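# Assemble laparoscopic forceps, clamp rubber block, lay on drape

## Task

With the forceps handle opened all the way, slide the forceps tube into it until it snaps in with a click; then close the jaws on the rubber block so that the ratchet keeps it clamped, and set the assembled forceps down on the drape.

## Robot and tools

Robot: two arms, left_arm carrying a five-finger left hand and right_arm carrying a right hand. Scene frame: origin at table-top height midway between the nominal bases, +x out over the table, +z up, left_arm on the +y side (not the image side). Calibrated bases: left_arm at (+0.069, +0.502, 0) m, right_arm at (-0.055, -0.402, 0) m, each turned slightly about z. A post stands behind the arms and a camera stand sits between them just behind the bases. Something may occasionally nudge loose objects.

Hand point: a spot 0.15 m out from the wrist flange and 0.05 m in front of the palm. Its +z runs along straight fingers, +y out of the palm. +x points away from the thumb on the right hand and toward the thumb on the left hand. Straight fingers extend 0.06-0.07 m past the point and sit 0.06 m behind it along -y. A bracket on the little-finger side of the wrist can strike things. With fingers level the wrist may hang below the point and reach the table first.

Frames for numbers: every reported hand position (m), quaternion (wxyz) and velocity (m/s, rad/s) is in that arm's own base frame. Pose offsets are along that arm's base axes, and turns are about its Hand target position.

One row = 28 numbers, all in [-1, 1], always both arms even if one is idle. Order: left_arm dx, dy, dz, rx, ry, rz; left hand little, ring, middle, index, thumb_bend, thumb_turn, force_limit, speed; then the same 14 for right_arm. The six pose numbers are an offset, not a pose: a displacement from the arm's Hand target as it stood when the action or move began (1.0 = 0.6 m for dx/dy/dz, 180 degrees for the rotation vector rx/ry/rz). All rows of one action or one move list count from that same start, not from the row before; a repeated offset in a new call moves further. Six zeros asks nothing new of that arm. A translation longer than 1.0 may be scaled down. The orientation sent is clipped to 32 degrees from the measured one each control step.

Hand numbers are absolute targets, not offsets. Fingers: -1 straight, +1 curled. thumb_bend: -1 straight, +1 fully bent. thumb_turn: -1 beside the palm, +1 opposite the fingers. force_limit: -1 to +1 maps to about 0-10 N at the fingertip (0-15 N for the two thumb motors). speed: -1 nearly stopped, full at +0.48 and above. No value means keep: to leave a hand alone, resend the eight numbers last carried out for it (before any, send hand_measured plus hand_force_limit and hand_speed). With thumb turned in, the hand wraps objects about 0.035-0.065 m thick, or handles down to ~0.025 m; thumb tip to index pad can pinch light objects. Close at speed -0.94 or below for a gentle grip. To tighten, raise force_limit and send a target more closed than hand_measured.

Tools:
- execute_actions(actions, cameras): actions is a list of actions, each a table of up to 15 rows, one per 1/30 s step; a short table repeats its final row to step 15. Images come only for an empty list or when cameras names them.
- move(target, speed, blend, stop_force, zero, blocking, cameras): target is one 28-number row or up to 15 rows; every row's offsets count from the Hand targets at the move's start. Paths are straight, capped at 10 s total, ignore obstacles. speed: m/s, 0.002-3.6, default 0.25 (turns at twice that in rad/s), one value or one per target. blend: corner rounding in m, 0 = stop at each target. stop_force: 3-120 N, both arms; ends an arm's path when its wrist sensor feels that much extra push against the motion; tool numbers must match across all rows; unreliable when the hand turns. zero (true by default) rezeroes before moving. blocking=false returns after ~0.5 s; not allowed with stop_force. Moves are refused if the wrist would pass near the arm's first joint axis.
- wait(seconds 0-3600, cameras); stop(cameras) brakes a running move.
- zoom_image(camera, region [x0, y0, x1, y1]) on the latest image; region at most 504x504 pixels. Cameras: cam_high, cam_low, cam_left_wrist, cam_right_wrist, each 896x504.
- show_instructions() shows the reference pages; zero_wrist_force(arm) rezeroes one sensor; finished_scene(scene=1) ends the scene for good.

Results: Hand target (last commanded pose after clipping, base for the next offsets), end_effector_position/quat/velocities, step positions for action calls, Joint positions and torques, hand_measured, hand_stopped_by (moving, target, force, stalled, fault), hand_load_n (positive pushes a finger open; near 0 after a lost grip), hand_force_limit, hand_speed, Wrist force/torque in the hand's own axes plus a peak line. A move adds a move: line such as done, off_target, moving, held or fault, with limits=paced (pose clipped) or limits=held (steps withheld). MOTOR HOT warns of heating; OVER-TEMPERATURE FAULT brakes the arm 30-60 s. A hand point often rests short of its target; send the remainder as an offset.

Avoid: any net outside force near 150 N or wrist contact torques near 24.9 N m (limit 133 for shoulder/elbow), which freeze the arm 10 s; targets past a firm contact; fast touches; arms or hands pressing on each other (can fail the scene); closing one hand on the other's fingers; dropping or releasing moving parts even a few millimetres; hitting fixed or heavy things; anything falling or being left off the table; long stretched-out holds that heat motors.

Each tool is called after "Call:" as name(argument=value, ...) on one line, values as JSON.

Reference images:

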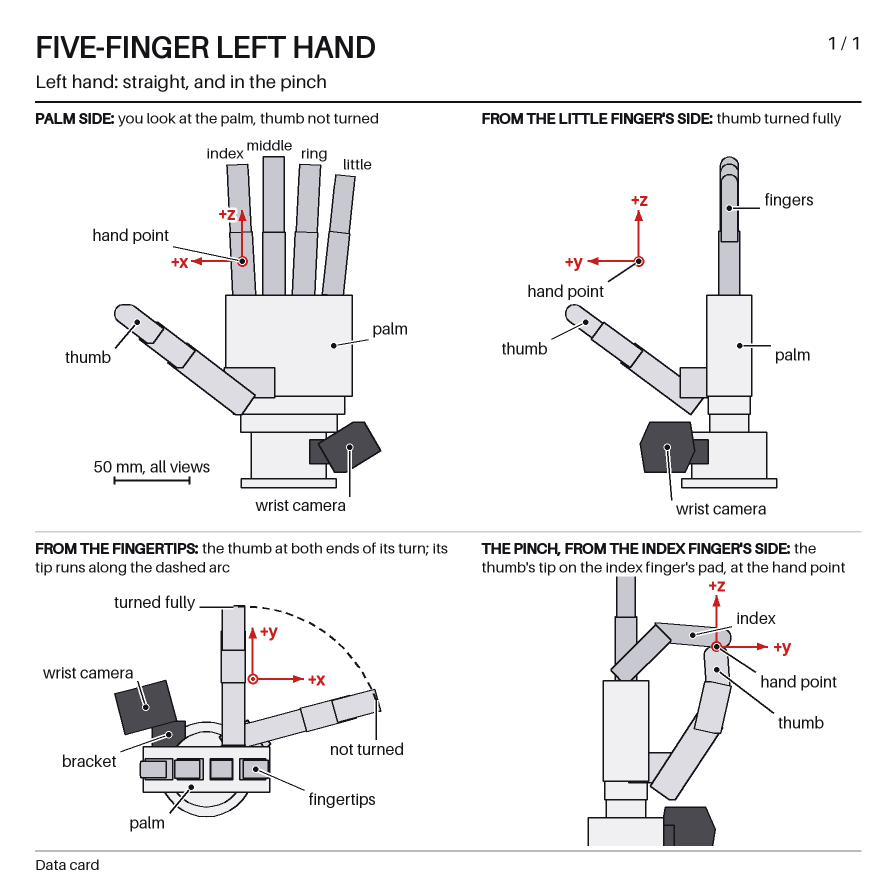

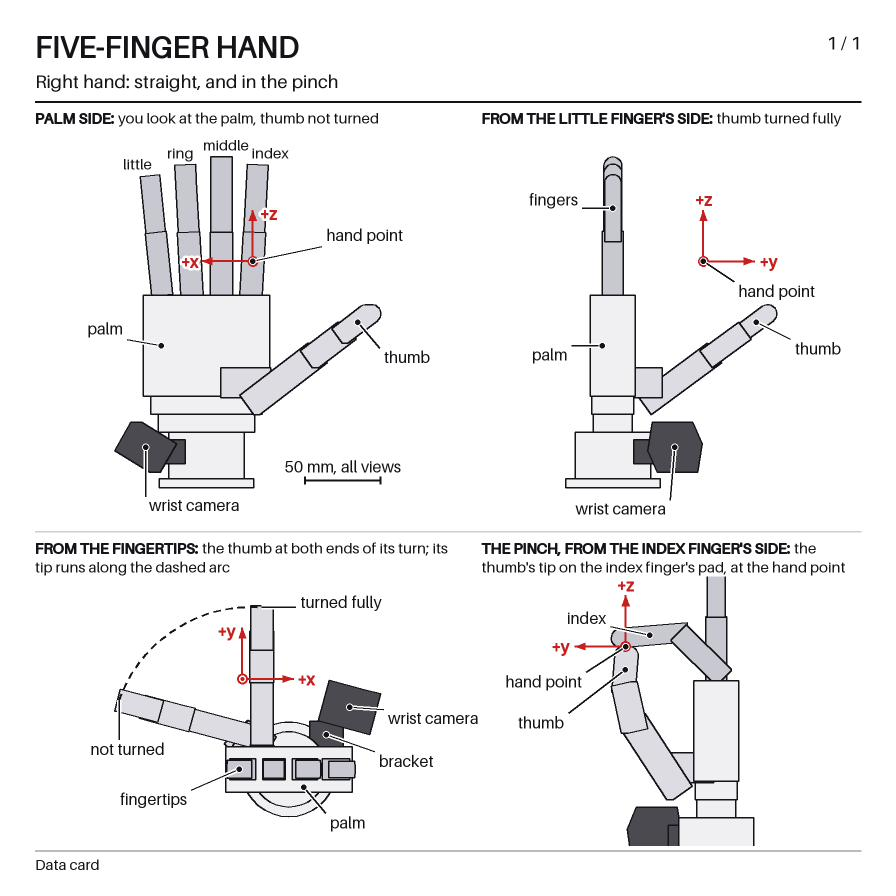

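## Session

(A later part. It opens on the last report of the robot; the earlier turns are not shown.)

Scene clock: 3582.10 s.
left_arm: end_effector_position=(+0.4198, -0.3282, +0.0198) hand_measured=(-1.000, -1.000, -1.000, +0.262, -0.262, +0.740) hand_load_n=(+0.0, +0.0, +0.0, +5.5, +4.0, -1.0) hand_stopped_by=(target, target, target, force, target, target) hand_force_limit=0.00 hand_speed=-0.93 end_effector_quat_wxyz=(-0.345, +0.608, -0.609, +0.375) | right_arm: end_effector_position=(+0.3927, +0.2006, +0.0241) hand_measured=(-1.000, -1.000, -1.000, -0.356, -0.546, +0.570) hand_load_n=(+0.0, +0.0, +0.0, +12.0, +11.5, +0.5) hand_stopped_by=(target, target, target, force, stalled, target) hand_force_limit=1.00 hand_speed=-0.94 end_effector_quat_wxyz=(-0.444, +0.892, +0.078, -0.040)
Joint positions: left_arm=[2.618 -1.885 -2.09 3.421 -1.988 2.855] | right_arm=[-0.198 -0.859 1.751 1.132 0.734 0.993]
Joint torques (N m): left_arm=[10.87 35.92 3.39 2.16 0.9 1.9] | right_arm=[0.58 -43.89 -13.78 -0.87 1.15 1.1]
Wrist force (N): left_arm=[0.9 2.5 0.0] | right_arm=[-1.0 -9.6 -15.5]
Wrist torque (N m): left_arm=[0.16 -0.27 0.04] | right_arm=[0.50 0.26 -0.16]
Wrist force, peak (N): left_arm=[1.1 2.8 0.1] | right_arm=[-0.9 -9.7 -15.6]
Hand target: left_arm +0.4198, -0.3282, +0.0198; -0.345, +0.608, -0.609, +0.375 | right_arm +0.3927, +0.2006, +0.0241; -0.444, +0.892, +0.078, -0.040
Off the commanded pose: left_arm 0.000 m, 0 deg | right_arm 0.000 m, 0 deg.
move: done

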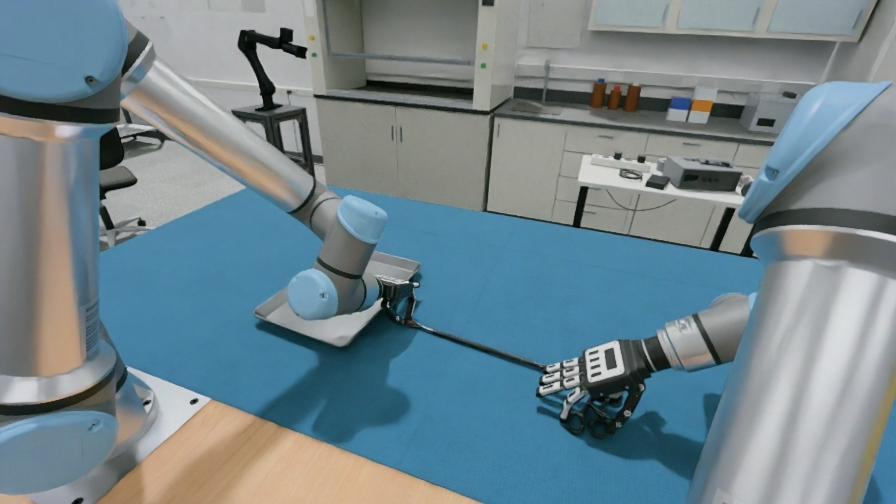

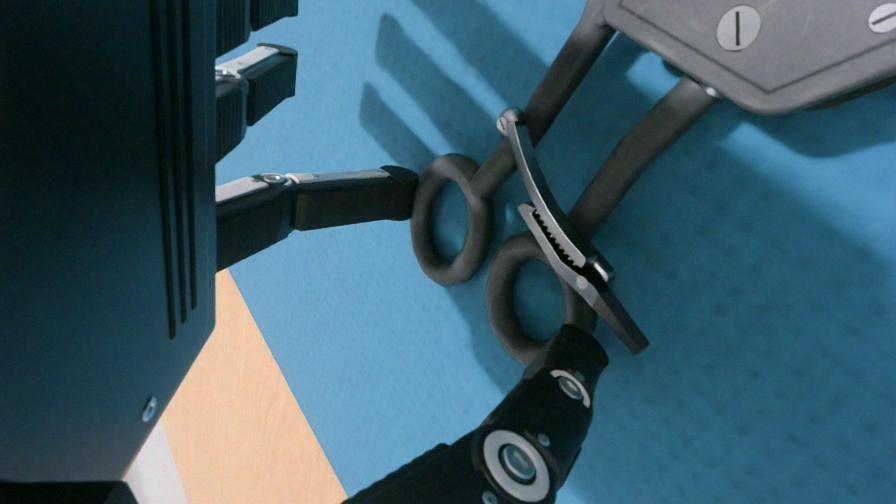

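Call:
zoom_image(camera="cam_low", region=[555, 395, 625, 445])

Call:
zoom_image(camera="cam_right_wrist", region=[370, 130, 660, 400])

Scaled by 7.200 from the camera's image (finer frame: 1280x720).

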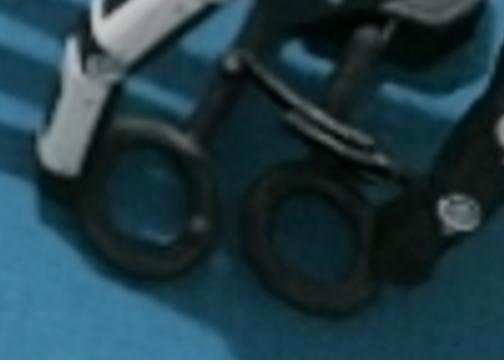

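Scaled by 1.738 from the camera's image (finer frame: 1280x720).

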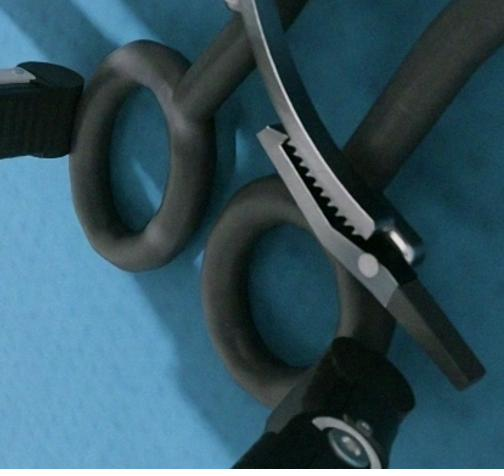

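Call:
move(target=[[0,0,0,0,0,0,-1,-1,-1,0.5,-0.26,0.74,0.0,-0.93,0,0,0,0,0,0,-1,-1,-1,-0.43,-0.66,0.57,1.0,-0.9]], speed=0.01)

Call:
move(target=[0,0,0,0,0,0,-1,-1,-1,0.5,-0.26,0.74,0.0,-0.93,0,0,-0.0117,0,0,0,-1,-1,-1,-0.43,-0.66,0.57,1.0,-0.9], speed=0.005, stop_force=3, cameras=["cam_low", "cam_right_wrist"])

Call:
zoom_image(camera="cam_low", region=[540, 340, 660, 460])

Call:
zoom_image(camera="cam_low", region=[390, 300, 440, 350])

Scene clock: 3653.30 s.
left_arm: end_effector_position=(+0.4198, -0.3282, +0.0198) hand_measured=(-1.000, -1.000, -1.000, +0.262, -0.262, +0.740) hand_load_n=(+0.0, +0.0, +0.0, +5.5, +4.5, -1.0) hand_stopped_by=(target, target, target, force, target, target) hand_force_limit=0.00 hand_speed=-0.93 end_effector_quat_wxyz=(-0.345, +0.608, -0.609, +0.375) | right_arm: end_effector_position=(+0.3927, +0.2006, +0.0241) hand_measured=(-1.000, -1.000, -1.000, -0.430, -0.660, +0.570) hand_load_n=(+0.0, +0.0, +0.0, +0.0, +0.0, +0.0) hand_stopped_by=(target, target, target, target, target, target) hand_force_limit=1.00 hand_speed=-0.90 end_effector_quat_wxyz=(-0.444, +0.892, +0.078, -0.040)
Joint positions: left_arm=[2.618 -1.885 -2.09 3.421 -1.988 2.855] | right_arm=[-0.199 -0.859 1.751 1.132 0.734 0.993]
Joint torques (N m): left_arm=[11.24 34 3.95 2.04 0.95 1.71] | right_arm=[-5.02 -27.71 -3.7 4.78 -1.84 -2.04]
Wrist force (N): left_arm=[0.8 2.5 -0.2] | right_arm=[0.8 0.3 -2.3]
Wrist torque (N m): left_arm=[0.18 -0.27 0.03] | right_arm=[0.78 0.05 -0.10]
Wrist force, peak (N): left_arm=[1.0 2.9 -0.1] | right_arm=[-1.1 -10.6 -15.2]
Hand target: left_arm +0.4198, -0.3282, +0.0198; -0.345, +0.608, -0.609, +0.375 | right_arm +0.3927, +0.2006, +0.0241; -0.444, +0.892, +0.078, -0.040
Off the commanded pose: left_arm 0.000 m, 0 deg | right_arm 0.000 m, 0 deg.
move: done

Scene clock: 3655.33 s.
left_arm: end_effector_position=(+0.4198, -0.3282, +0.0198) hand_measured=(-1.000, -1.000, -1.000, +0.262, -0.262, +0.740) hand_load_n=(+0.0, +0.0, +0.0, +5.5, +4.0, -1.0) hand_stopped_by=(target, target, target, force, target, target) hand_force_limit=0.00 hand_speed=-0.93 end_effector_quat_wxyz=(-0.345, +0.608, -0.609, +0.375) | right_arm: end_effector_position=(+0.3927, +0.2006, +0.0193) hand_measured=(-1.000, -1.000, -1.000, -0.430, -0.660, +0.570) hand_load_n=(+0.0, +0.0, +0.0, +0.5, +0.0, +0.0) hand_stopped_by=(target, target, target, target, target, target) hand_force_limit=1.00 hand_speed=-0.90 end_effector_quat_wxyz=(-0.444, +0.892, +0.078, -0.040)
Joint positions: left_arm=[2.618 -1.885 -2.09 3.421 -1.988 2.855] | right_arm=[-0.199 -0.85 1.751 1.122 0.734 0.993]
Joint torques (N m): left_arm=[10.7 34.03 2.86 2.32 0.88 1.9] | right_arm=[-2.75 -49.75 -6.66 4.38 -1.14 -1.99]
Wrist force (N): left_arm=[1.1 2.4 0.0] | right_arm=[0.5 -2.3 -3.9]
Wrist torque (N m): left_arm=[0.14 -0.29 0.04] | right_arm=[0.67 0.10 -0.14]
Wrist force, peak (N): left_arm=[0.8 2.9 0.1] | right_arm=[1.4 -4.3 -5.8]
Hand target: left_arm +0.4198, -0.3282, +0.0198; -0.345, +0.608, -0.609, +0.375 | right_arm +0.3927, +0.2006, +0.0193; -0.444, +0.892, +0.078, -0.040 (not the last commanded pose)
Off the commanded pose: left_arm 0.000 m, 0 deg | right_arm 0.002 m, 0 deg.
move: contact (right_arm)

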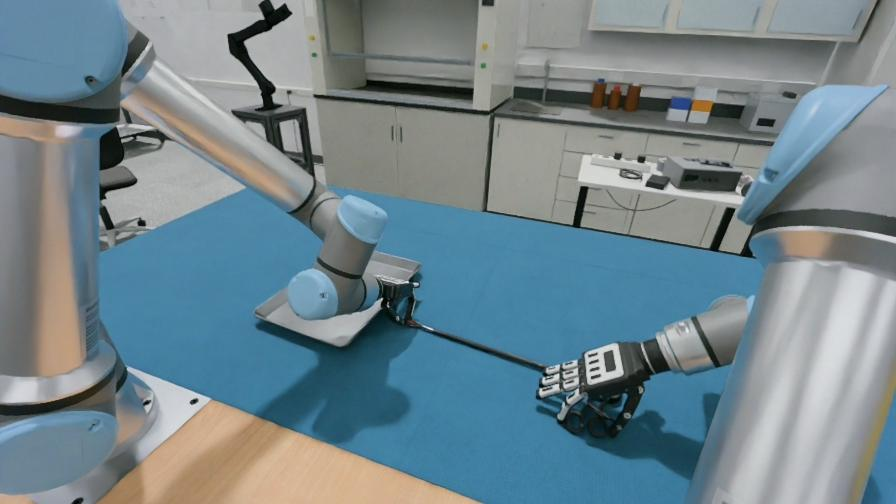

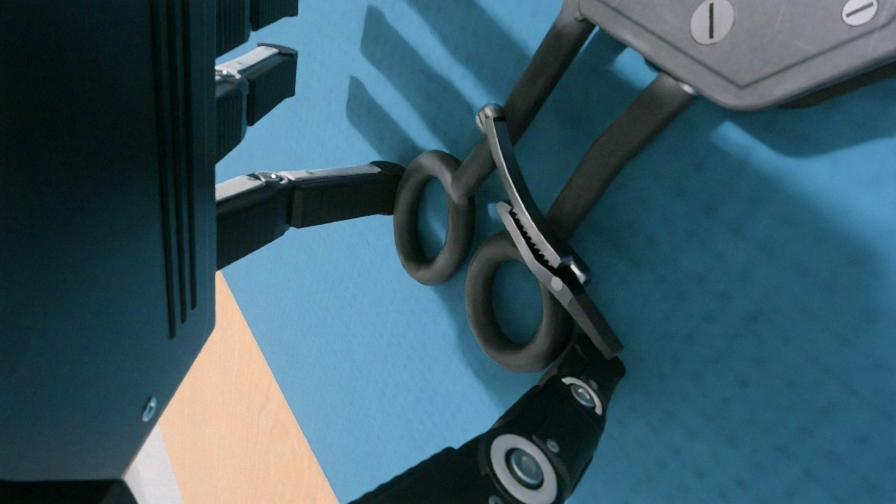

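Scaled by 4.200 from the camera's image (finer frame: 1280x720).

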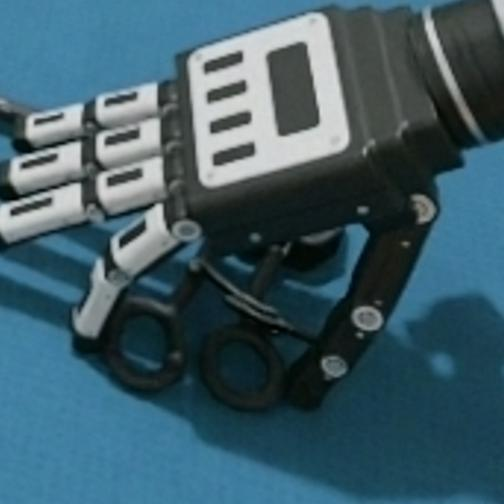

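Scaled by 10.080 from the camera's image (finer frame: 1280x720).

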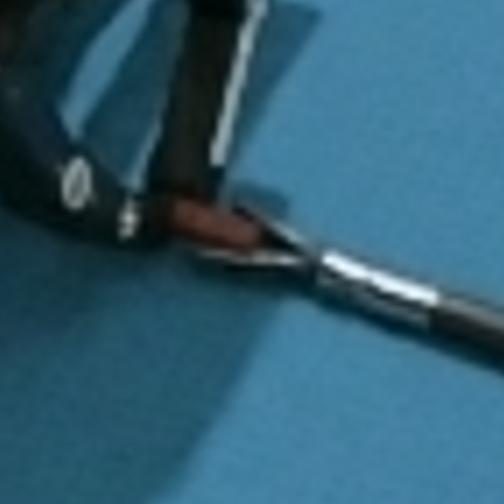

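Call:
move(target=[[0,0,0,0,0,0,-1,-1,-1,0.5,-0.26,0.74,0.0,-0.93,0,0,0.0022,0,0,0,-1,-1,-1,-0.43,-0.66,0.50,1.0,-0.9]], speed=0.01)

Call:
move(target=[0,0,0,0,0,0,-1,-1,-1,0.5,-0.26,0.74,0.0,-0.93,0,0,0,0,0,0,-1,-1,-1,-0.37,-0.58,0.50,1.0,-0.94], speed=0.005, cameras=["cam_low", "cam_right_wrist"])

Call:
zoom_image(camera="cam_low", region=[540, 340, 660, 460])

Call:
zoom_image(camera="cam_low", region=[390, 300, 440, 350])

Scene clock: 3668.73 s.
left_arm: end_effector_position=(+0.4198, -0.3282, +0.0198) hand_measured=(-1.000, -1.000, -1.000, +0.262, -0.262, +0.740) hand_load_n=(+0.0, +0.0, +0.0, +5.5, +4.0, -1.0) hand_stopped_by=(target, target, target, force, target, target) hand_force_limit=0.00 hand_speed=-0.93 end_effector_quat_wxyz=(-0.345, +0.608, -0.609, +0.375) | right_arm: end_effector_position=(+0.3927, +0.2006, +0.0206) hand_measured=(-1.000, -1.000, -1.000, -0.430, -0.660, +0.500) hand_load_n=(-0.5, +0.0, +0.0, +0.0, +0.0, +0.0) hand_stopped_by=(target, target, target, target, target, target) hand_force_limit=1.00 hand_speed=-0.90 end_effector_quat_wxyz=(-0.444, +0.892, +0.078, -0.040)
Joint positions: left_arm=[2.618 -1.885 -2.09 3.421 -1.988 2.855] | right_arm=[-0.199 -0.853 1.751 1.125 0.734 0.993]
Joint torques (N m): left_arm=[10.61 33.4 2.86 2.11 0.92 1.77] | right_arm=[-2.66 -50.26 -15.39 4.93 0.33 -1.95]
Wrist force (N): left_arm=[0.8 2.6 0.2] | right_arm=[0.7 0.6 -2.0]
Wrist torque (N m): left_arm=[0.16 -0.24 0.02] | right_arm=[0.81 0.06 -0.10]
Wrist force, peak (N): left_arm=[1.4 2.8 -0.1] | right_arm=[0.7 -2.6 -4.5]
Hand target: left_arm +0.4198, -0.3282, +0.0198; -0.345, +0.608, -0.609, +0.375 | right_arm +0.3927, +0.2006, +0.0206; -0.444, +0.892, +0.078, -0.040
Off the commanded pose: left_arm 0.000 m, 0 deg | right_arm 0.000 m, 0 deg.
move: done

Scene clock: 3669.73 s.
left_arm: end_effector_position=(+0.4198, -0.3282, +0.0198) hand_measured=(-1.000, -1.000, -1.000, +0.262, -0.262, +0.740) hand_load_n=(+0.0, +0.0, +0.0, +5.5, +4.5, -0.5) hand_stopped_by=(target, target, target, force, target, target) hand_force_limit=0.00 hand_speed=-0.93 end_effector_quat_wxyz=(-0.345, +0.608, -0.609, +0.375) | right_arm: end_effector_position=(+0.3927, +0.2006, +0.0206) hand_measured=(-1.000, -1.000, -1.000, -0.382, -0.600, +0.500) hand_load_n=(+0.0, +0.0, +0.0, +16.0, +14.0, +0.0) hand_stopped_by=(target, target, target, force, force, target) hand_force_limit=1.00 hand_speed=-0.94 end_effector_quat_wxyz=(-0.444, +0.892, +0.078, -0.040)
Joint positions: left_arm=[2.618 -1.885 -2.09 3.421 -1.988 2.855] | right_arm=[-0.199 -0.853 1.751 1.125 0.734 0.993]
Joint torques (N m): left_arm=[9.81 33.3 3.54 2.01 0.89 1.67] | right_arm=[-3.15 -48.9 -14.81 3.69 0.28 -1.98]
Wrist force (N): left_arm=[0.9 2.5 0.1] | right_arm=[0.3 0.6 -1.8]
Wrist torque (N m): left_arm=[0.13 -0.27 0.04] | right_arm=[0.78 0.12 -0.08]
Wrist force, peak (N): left_arm=[1.1 2.7 -0.1] | right_arm=[1.1 0.0 -3.3]
Hand target: left_arm +0.4198, -0.3282, +0.0198; -0.345, +0.608, -0.609, +0.375 | right_arm +0.3927, +0.2006, +0.0206; -0.444, +0.892, +0.078, -0.040
Off the commanded pose: left_arm 0.000 m, 0 deg | right_arm 0.000 m, 0 deg.
move: done

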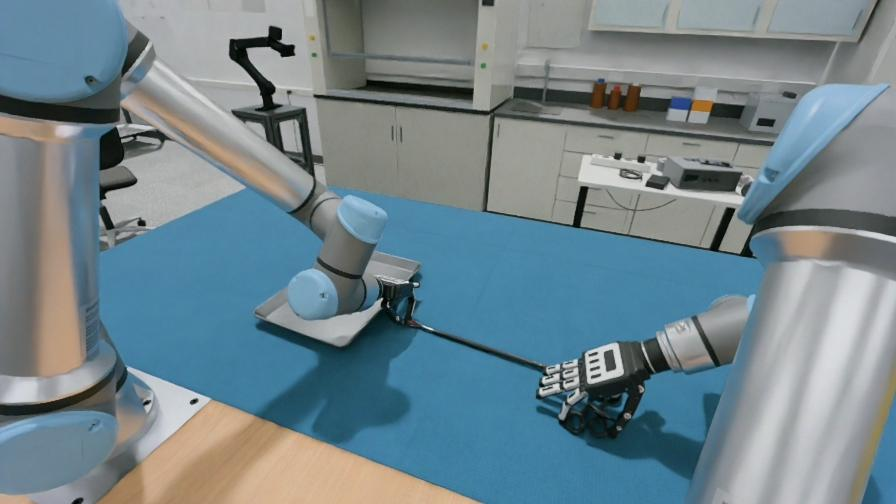

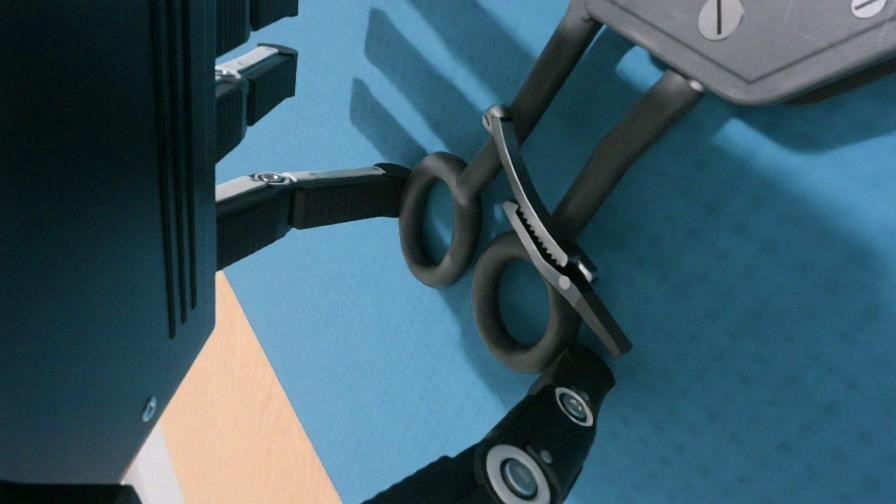

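Scaled by 4.200 from the camera's image (finer frame: 1280x720).

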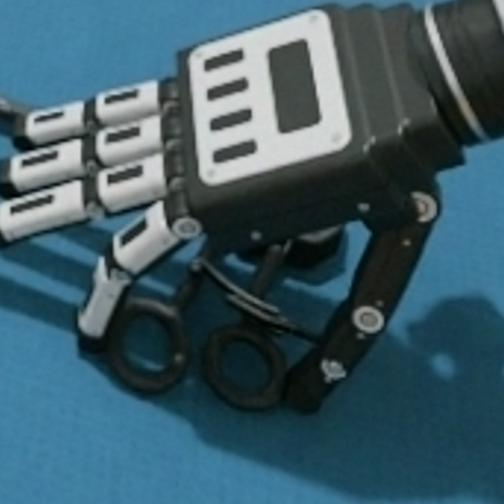

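Scaled by 10.080 from the camera's image (finer frame: 1280x720).

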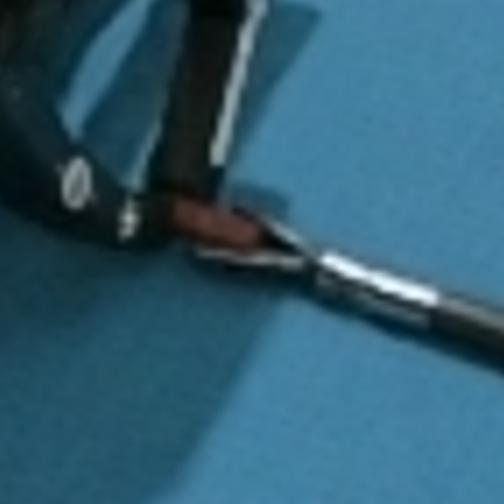

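Call:
zoom_image(camera="cam_low", region=[402, 312, 426, 332])

Call:
wait(seconds=0.1, cameras=["cam_high", "cam_left_wrist"])

Call:
zoom_image(camera="cam_left_wrist", region=[360, 190, 500, 320])

Scaled by 21.000 from the camera's image (finer frame: 1280x720).

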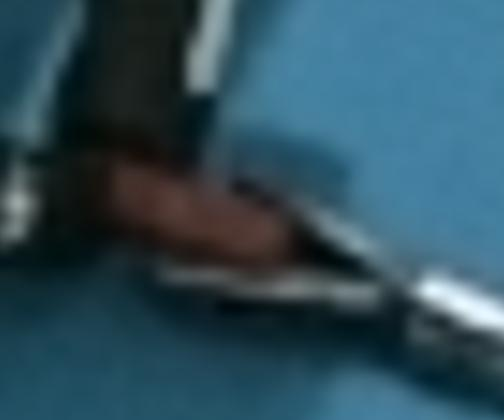

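Scene clock: 3678.07 s.
left_arm: end_effector_position=(+0.4198, -0.3282, +0.0198) hand_measured=(-1.000, -1.000, -1.000, +0.262, -0.262, +0.740) hand_load_n=(-0.5, +0.0, +0.0, +5.5, +4.0, -1.0) hand_stopped_by=(target, target, target, force, target, target) hand_force_limit=0.00 hand_speed=-0.93 end_effector_quat_wxyz=(-0.345, +0.608, -0.609, +0.375) | right_arm: end_effector_position=(+0.3927, +0.2006, +0.0206) hand_measured=(-1.000, -1.000, -1.000, -0.382, -0.600, +0.500) hand_load_n=(+0.0, +0.0, +0.0, +16.0, +14.0, +0.0) hand_stopped_by=(target, target, target, force, force, target) hand_force_limit=1.00 hand_speed=-0.94 end_effector_quat_wxyz=(-0.444, +0.892, +0.078, -0.040)
Joint positions: left_arm=[2.618 -1.885 -2.09 3.421 -1.988 2.855] | right_arm=[-0.199 -0.853 1.751 1.125 0.734 0.993]
Joint torques (N m): left_arm=[10.72 34.31 3.4 2.13 1.09 1.58] | right_arm=[-2.7 -43.21 -9.81 0.33 0.31 -1.91]
Wrist force (N): left_arm=[0.9 2.7 0.0] | right_arm=[0.5 0.6 -1.9]
Wrist torque (N m): left_arm=[0.19 -0.28 0.03] | right_arm=[0.78 0.08 -0.08]
Wrist force, peak (N): left_arm=[1.1 2.9 -0.2] | right_arm=[0.4 0.7 -2.4]
Hand target: left_arm +0.4198, -0.3282, +0.0198; -0.345, +0.608, -0.609, +0.375 | right_arm +0.3927, +0.2006, +0.0206; -0.444, +0.892, +0.078, -0.040
Off the commanded pose: left_arm 0.000 m, 0 deg | right_arm 0.000 m, 0 deg.
wait: 0.10 s; at rest from the start

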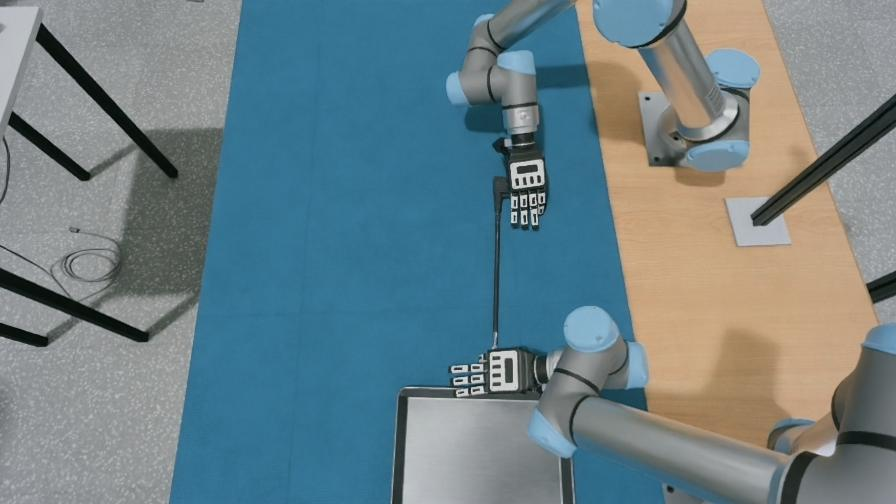

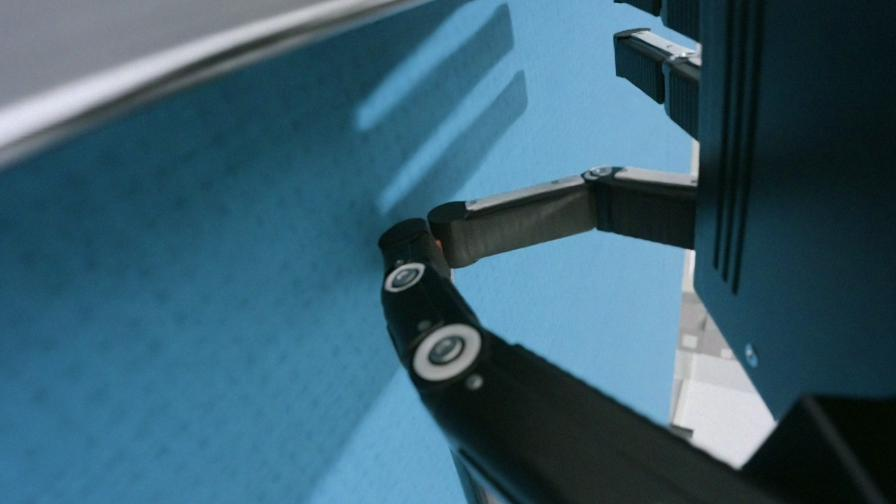

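Scaled by 3.600 from the camera's image (finer frame: 1280x720).

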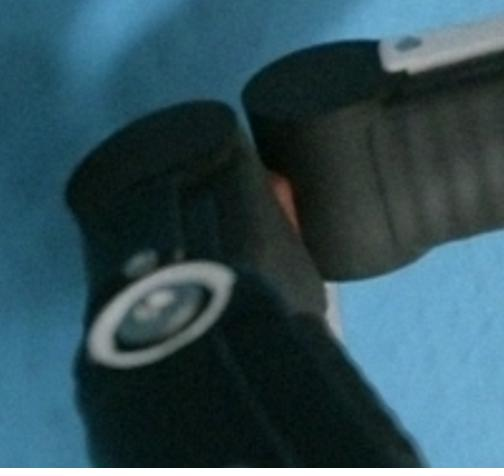

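Call:
zoom_image(camera="cam_high", region=[470, 320, 520, 370])

Call:
zoom_image(camera="cam_high", region=[480, 160, 560, 240])

Scaled by 10.080 from the camera's image (finer frame: 1280x720).

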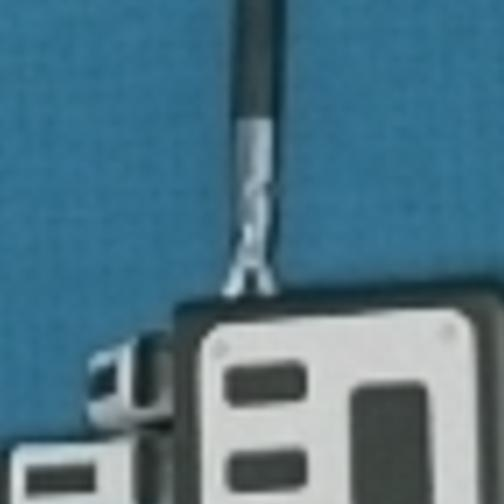

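Scaled by 6.300 from the camera's image (finer frame: 1280x720).

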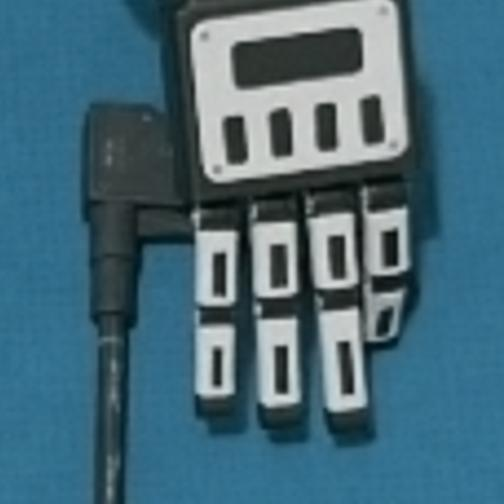

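Call:
move(target=[0,0.0047,0,0,0,0,-1,-1,-1,0.5,-0.26,0.74,0.0,-0.93,0,0,0,0,0,0,-1,-1,-1,-0.39,-0.61,0.50,0.5,-0.94], speed=0.004, stop_force=4)

Call:
wait(seconds=0.1, cameras=["cam_high", "cam_low"])

Call:
zoom_image(camera="cam_low", region=[402, 312, 426, 332])

Call:
zoom_image(camera="cam_high", region=[480, 330, 510, 360])

Scene clock: 3703.33 s.
left_arm: end_effector_position=(+0.4198, -0.3254, +0.0198) hand_measured=(-1.000, -1.000, -1.000, +0.262, -0.262, +0.740) hand_load_n=(+0.0, +0.0, +0.0, +5.5, +4.0, -1.0) hand_stopped_by=(target, target, target, force, target, target) hand_force_limit=0.00 hand_speed=-0.93 end_effector_quat_wxyz=(-0.345, +0.608, -0.609, +0.375) | right_arm: end_effector_position=(+0.3927, +0.2006, +0.0206) hand_measured=(-1.000, -1.000, -1.000, -0.392, -0.616, +0.500) hand_load_n=(+0.0, +0.0, +0.0, +10.5, +9.0, -0.5) hand_stopped_by=(target, target, target, force, target, target) hand_force_limit=0.50 hand_speed=-0.94 end_effector_quat_wxyz=(-0.444, +0.892, +0.078, -0.040)
Joint positions: left_arm=[2.625 -1.88 -2.096 3.425 -1.982 2.859] | right_arm=[-0.199 -0.853 1.751 1.125 0.734 0.993]
Joint torques (N m): left_arm=[9.67 34.23 3.45 2.12 1.06 1.99] | right_arm=[-2.68 -35.54 -5.17 0.45 0.37 -1.89]
Wrist force (N): left_arm=[1.1 2.6 0.1] | right_arm=[0.3 0.0 -2.0]
Wrist torque (N m): left_arm=[0.16 -0.30 0.05] | right_arm=[0.70 0.10 -0.11]
Wrist force, peak (N): left_arm=[1.1 2.8 -0.1] | right_arm=[1.1 0.9 -2.5]
Hand target: left_arm +0.4198, -0.3254, +0.0198; -0.345, +0.608, -0.609, +0.375 | right_arm +0.3927, +0.2006, +0.0206; -0.444, +0.892, +0.078, -0.040
Off the commanded pose: left_arm 0.000 m, 0 deg | right_arm 0.000 m, 0 deg.
move: done

Scene clock: 3703.43 s.
left_arm: end_effector_position=(+0.4198, -0.3254, +0.0198) hand_measured=(-1.000, -1.000, -1.000, +0.262, -0.262, +0.740) hand_load_n=(+0.0, +0.0, +0.0, +5.5, +4.0, -1.0) hand_stopped_by=(target, target, target, force, target, target) hand_force_limit=0.00 hand_speed=-0.93 end_effector_quat_wxyz=(-0.345, +0.608, -0.609, +0.375) | right_arm: end_effector_position=(+0.3927, +0.2006, +0.0206) hand_measured=(-1.000, -1.000, -1.000, -0.392, -0.616, +0.500) hand_load_n=(+0.0, +0.0, -0.5, +10.5, +9.0, -0.5) hand_stopped_by=(target, target, target, force, target, target) hand_force_limit=0.50 hand_speed=-0.94 end_effector_quat_wxyz=(-0.444, +0.892, +0.078, -0.040)
Joint positions: left_arm=[2.625 -1.88 -2.096 3.425 -1.982 2.859] | right_arm=[-0.199 -0.853 1.751 1.125 0.734 0.993]
Joint torques (N m): left_arm=[10.94 33.32 2.66 2.39 1.16 2.1] | right_arm=[-2.74 -35.07 -4.91 0.43 0.24 -1.9]
Wrist force (N): left_arm=[1.0 2.4 0.1] | right_arm=[0.4 0.0 -2.1]
Wrist torque (N m): left_arm=[0.14 -0.28 0.04] | right_arm=[0.73 0.10 -0.10]
Wrist force, peak (N): left_arm=[1.0 2.7 0.0] | right_arm=[0.4 0.0 -2.1]
Hand target: left_arm +0.4198, -0.3254, +0.0198; -0.345, +0.608, -0.609, +0.375 | right_arm +0.3927, +0.2006, +0.0206; -0.444, +0.892, +0.078, -0.040
Off the commanded pose: left_arm 0.000 m, 0 deg | right_arm 0.000 m, 0 deg.
wait: 0.10 s; no rest

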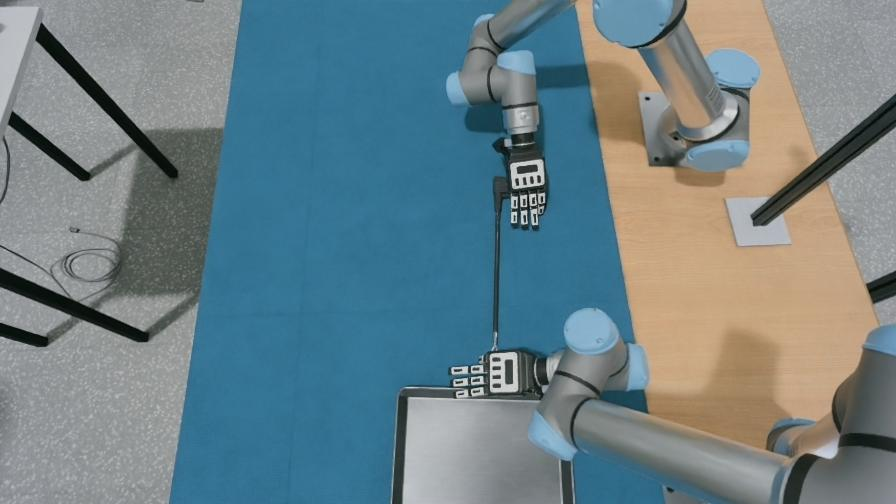

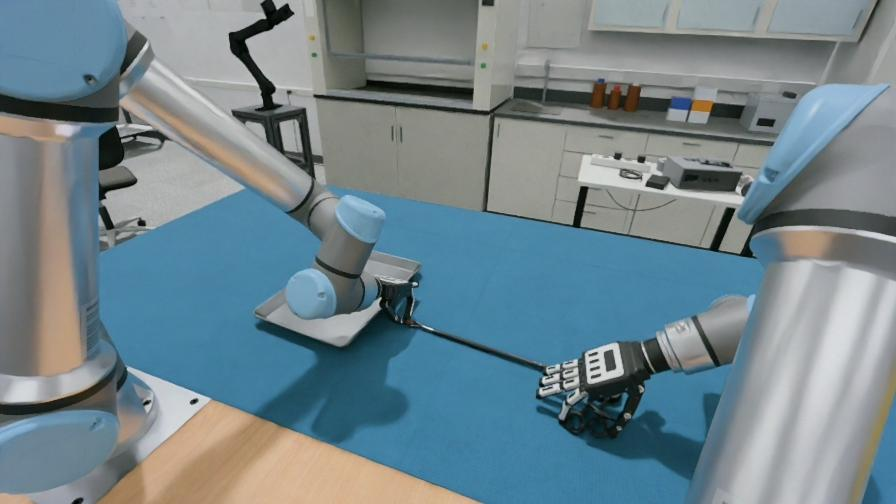

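Scaled by 21.000 from the camera's image (finer frame: 1280x720).

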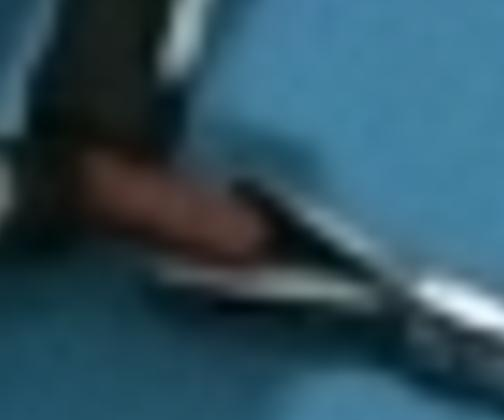

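Scaled by 16.800 from the camera's image (finer frame: 1280x720).

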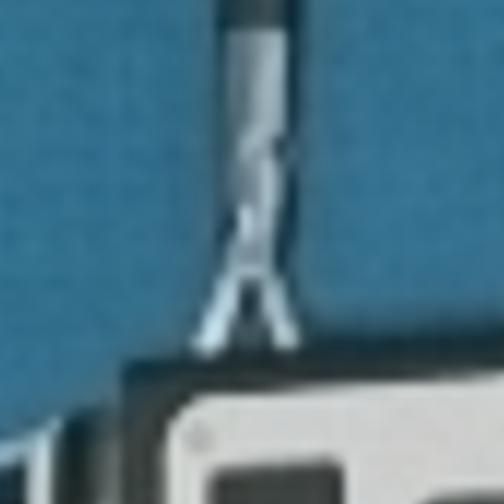

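Call:
move(target=[0,0.005,0,0,0,0,-1,-1,-1,0.5,-0.26,0.74,0.0,-0.93,0,0,0,0,0,0,-1,-1,-1,-0.39,-0.61,0.50,0.5,-0.94], speed=0.004, stop_force=4)

Call:
move(target=[0,0,0,0,0,0,-1,-1,-1,0.5,-0.26,0.74,0.0,-0.93,0,0,0,0,0,0,-1,-1,-1,-0.36,-0.57,0.50,0.8,-0.94], speed=0.005, cameras=["cam_high", "cam_low", "cam_right_wrist"])

Call:
zoom_image(camera="cam_low", region=[402, 312, 426, 332])

Call:
zoom_image(camera="cam_high", region=[480, 330, 510, 360])

Scene clock: 3739.10 s.
left_arm: end_effector_position=(+0.4198, -0.3224, +0.0198) hand_measured=(-1.000, -1.000, -1.000, +0.262, -0.262, +0.740) hand_load_n=(+0.0, +0.0, -0.5, +5.5, +4.0, -1.0) hand_stopped_by=(target, target, target, force, target, target) hand_force_limit=0.00 hand_speed=-0.93 end_effector_quat_wxyz=(-0.345, +0.608, -0.609, +0.375) | right_arm: end_effector_position=(+0.3927, +0.2006, +0.0206) hand_measured=(-1.000, -1.000, -1.000, -0.392, -0.616, +0.500) hand_load_n=(+0.0, +0.0, +0.0, +11.0, +9.0, -0.5) hand_stopped_by=(target, target, target, force, target, target) hand_force_limit=0.50 hand_speed=-0.94 end_effector_quat_wxyz=(-0.444, +0.892, +0.078, -0.040)
Joint positions: left_arm=[2.633 -1.875 -2.103 3.428 -1.976 2.863] | right_arm=[-0.199 -0.853 1.751 1.125 0.734 0.993]
Joint torques (N m): left_arm=[10.45 33.98 2.05 2.14 0.99 1.95] | right_arm=[-2.51 -28.88 -4.95 0.4 0.38 -1.99]
Wrist force (N): left_arm=[0.9 2.6 -0.2] | right_arm=[0.2 0.2 -1.6]
Wrist torque (N m): left_arm=[0.18 -0.28 0.04] | right_arm=[0.74 0.10 -0.11]
Wrist force, peak (N): left_arm=[0.8 3.0 -0.1] | right_arm=[0.6 0.4 -2.2]
Hand target: left_arm +0.4198, -0.3224, +0.0198; -0.345, +0.608, -0.609, +0.375 | right_arm +0.3927, +0.2006, +0.0206; -0.444, +0.892, +0.078, -0.040
Off the commanded pose: left_arm 0.000 m, 0 deg | right_arm 0.000 m, 0 deg.
move: done

Scene clock: 3739.60 s.
left_arm: end_effector_position=(+0.4198, -0.3224, +0.0198) hand_measured=(-1.000, -1.000, -1.000, +0.262, -0.262, +0.740) hand_load_n=(+0.0, +0.0, +0.0, +5.5, +4.0, -1.0) hand_stopped_by=(target, target, target, force, target, target) hand_force_limit=0.00 hand_speed=-0.93 end_effector_quat_wxyz=(-0.345, +0.608, -0.609, +0.375) | right_arm: end_effector_position=(+0.3927, +0.2006, +0.0206) hand_measured=(-1.000, -1.000, -1.000, -0.392, -0.596, +0.500) hand_load_n=(+0.0, +0.0, +0.0, +14.5, +13.0, +0.0) hand_stopped_by=(target, target, target, force, force, target) hand_force_limit=0.80 hand_speed=-0.94 end_effector_quat_wxyz=(-0.444, +0.892, +0.078, -0.040)
Joint positions: left_arm=[2.633 -1.875 -2.103 3.428 -1.976 2.863] | right_arm=[-0.199 -0.853 1.751 1.125 0.734 0.993]
Joint torques (N m): left_arm=[10.23 34.61 2.98 2.2 1.22 2.05] | right_arm=[-2.64 -28.88 -4.76 0.5 0.31 -2]
Wrist force (N): left_arm=[0.9 2.3 -0.2] | right_arm=[0.5 0.4 -1.7]
Wrist torque (N m): left_arm=[0.13 -0.28 0.04] | right_arm=[0.74 0.10 -0.08]
Wrist force, peak (N): left_arm=[0.8 2.9 -0.2] | right_arm=[0.8 1.1 -2.5]
Hand target: left_arm +0.4198, -0.3224, +0.0198; -0.345, +0.608, -0.609, +0.375 | right_arm +0.3927, +0.2006, +0.0206; -0.444, +0.892, +0.078, -0.040
Off the commanded pose: left_arm 0.000 m, 0 deg | right_arm 0.000 m, 0 deg.
move: done

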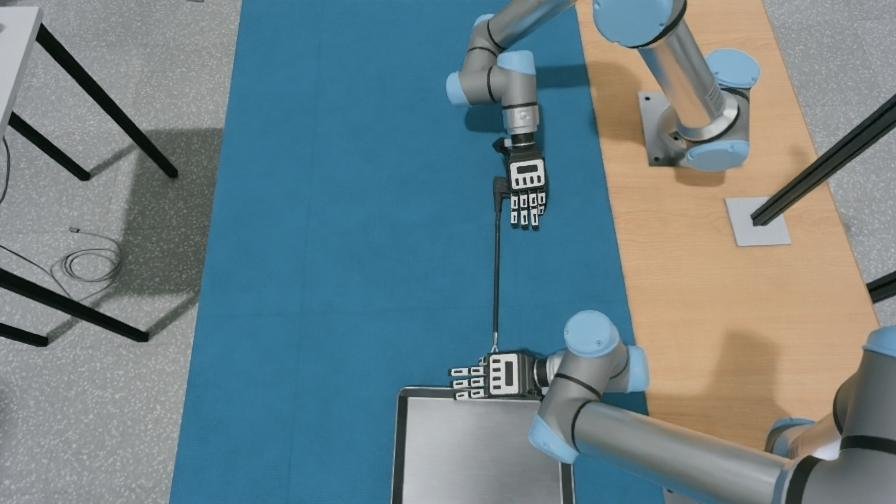

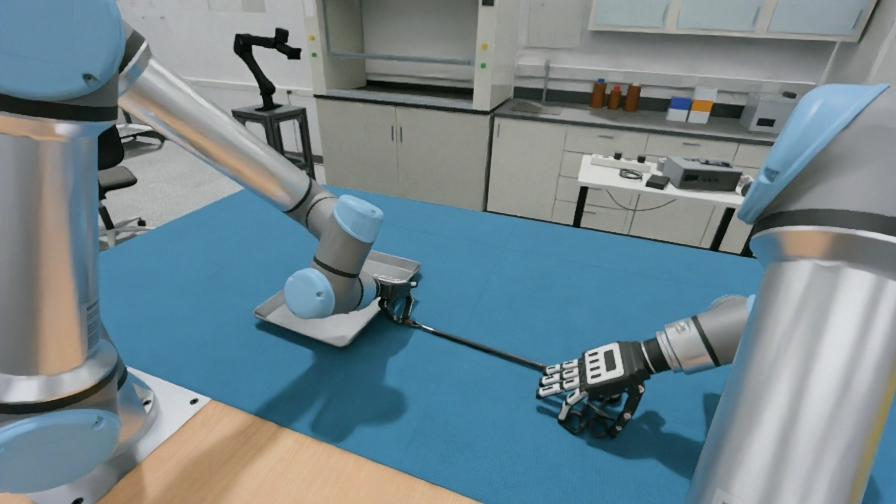

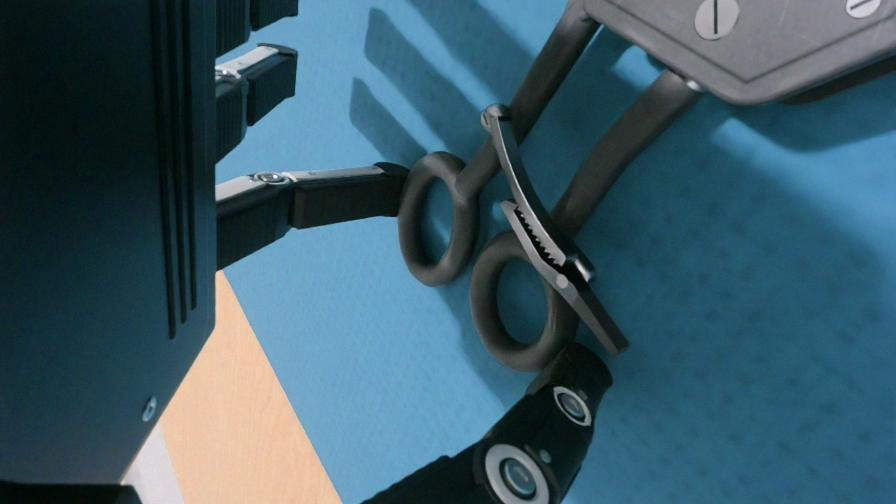

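Scaled by 21.000 from the camera's image (finer frame: 1280x720).

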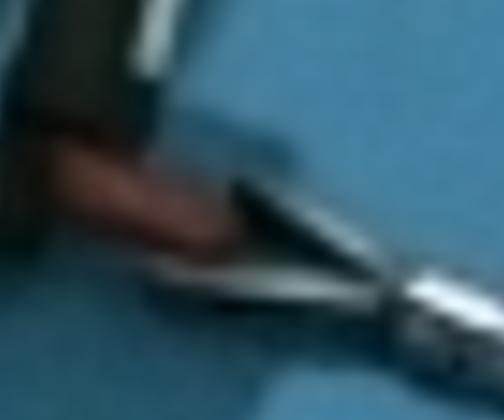

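Scaled by 16.800 from the camera's image (finer frame: 1280x720).

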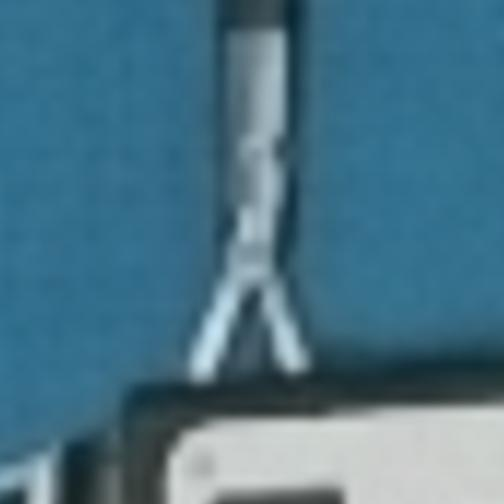

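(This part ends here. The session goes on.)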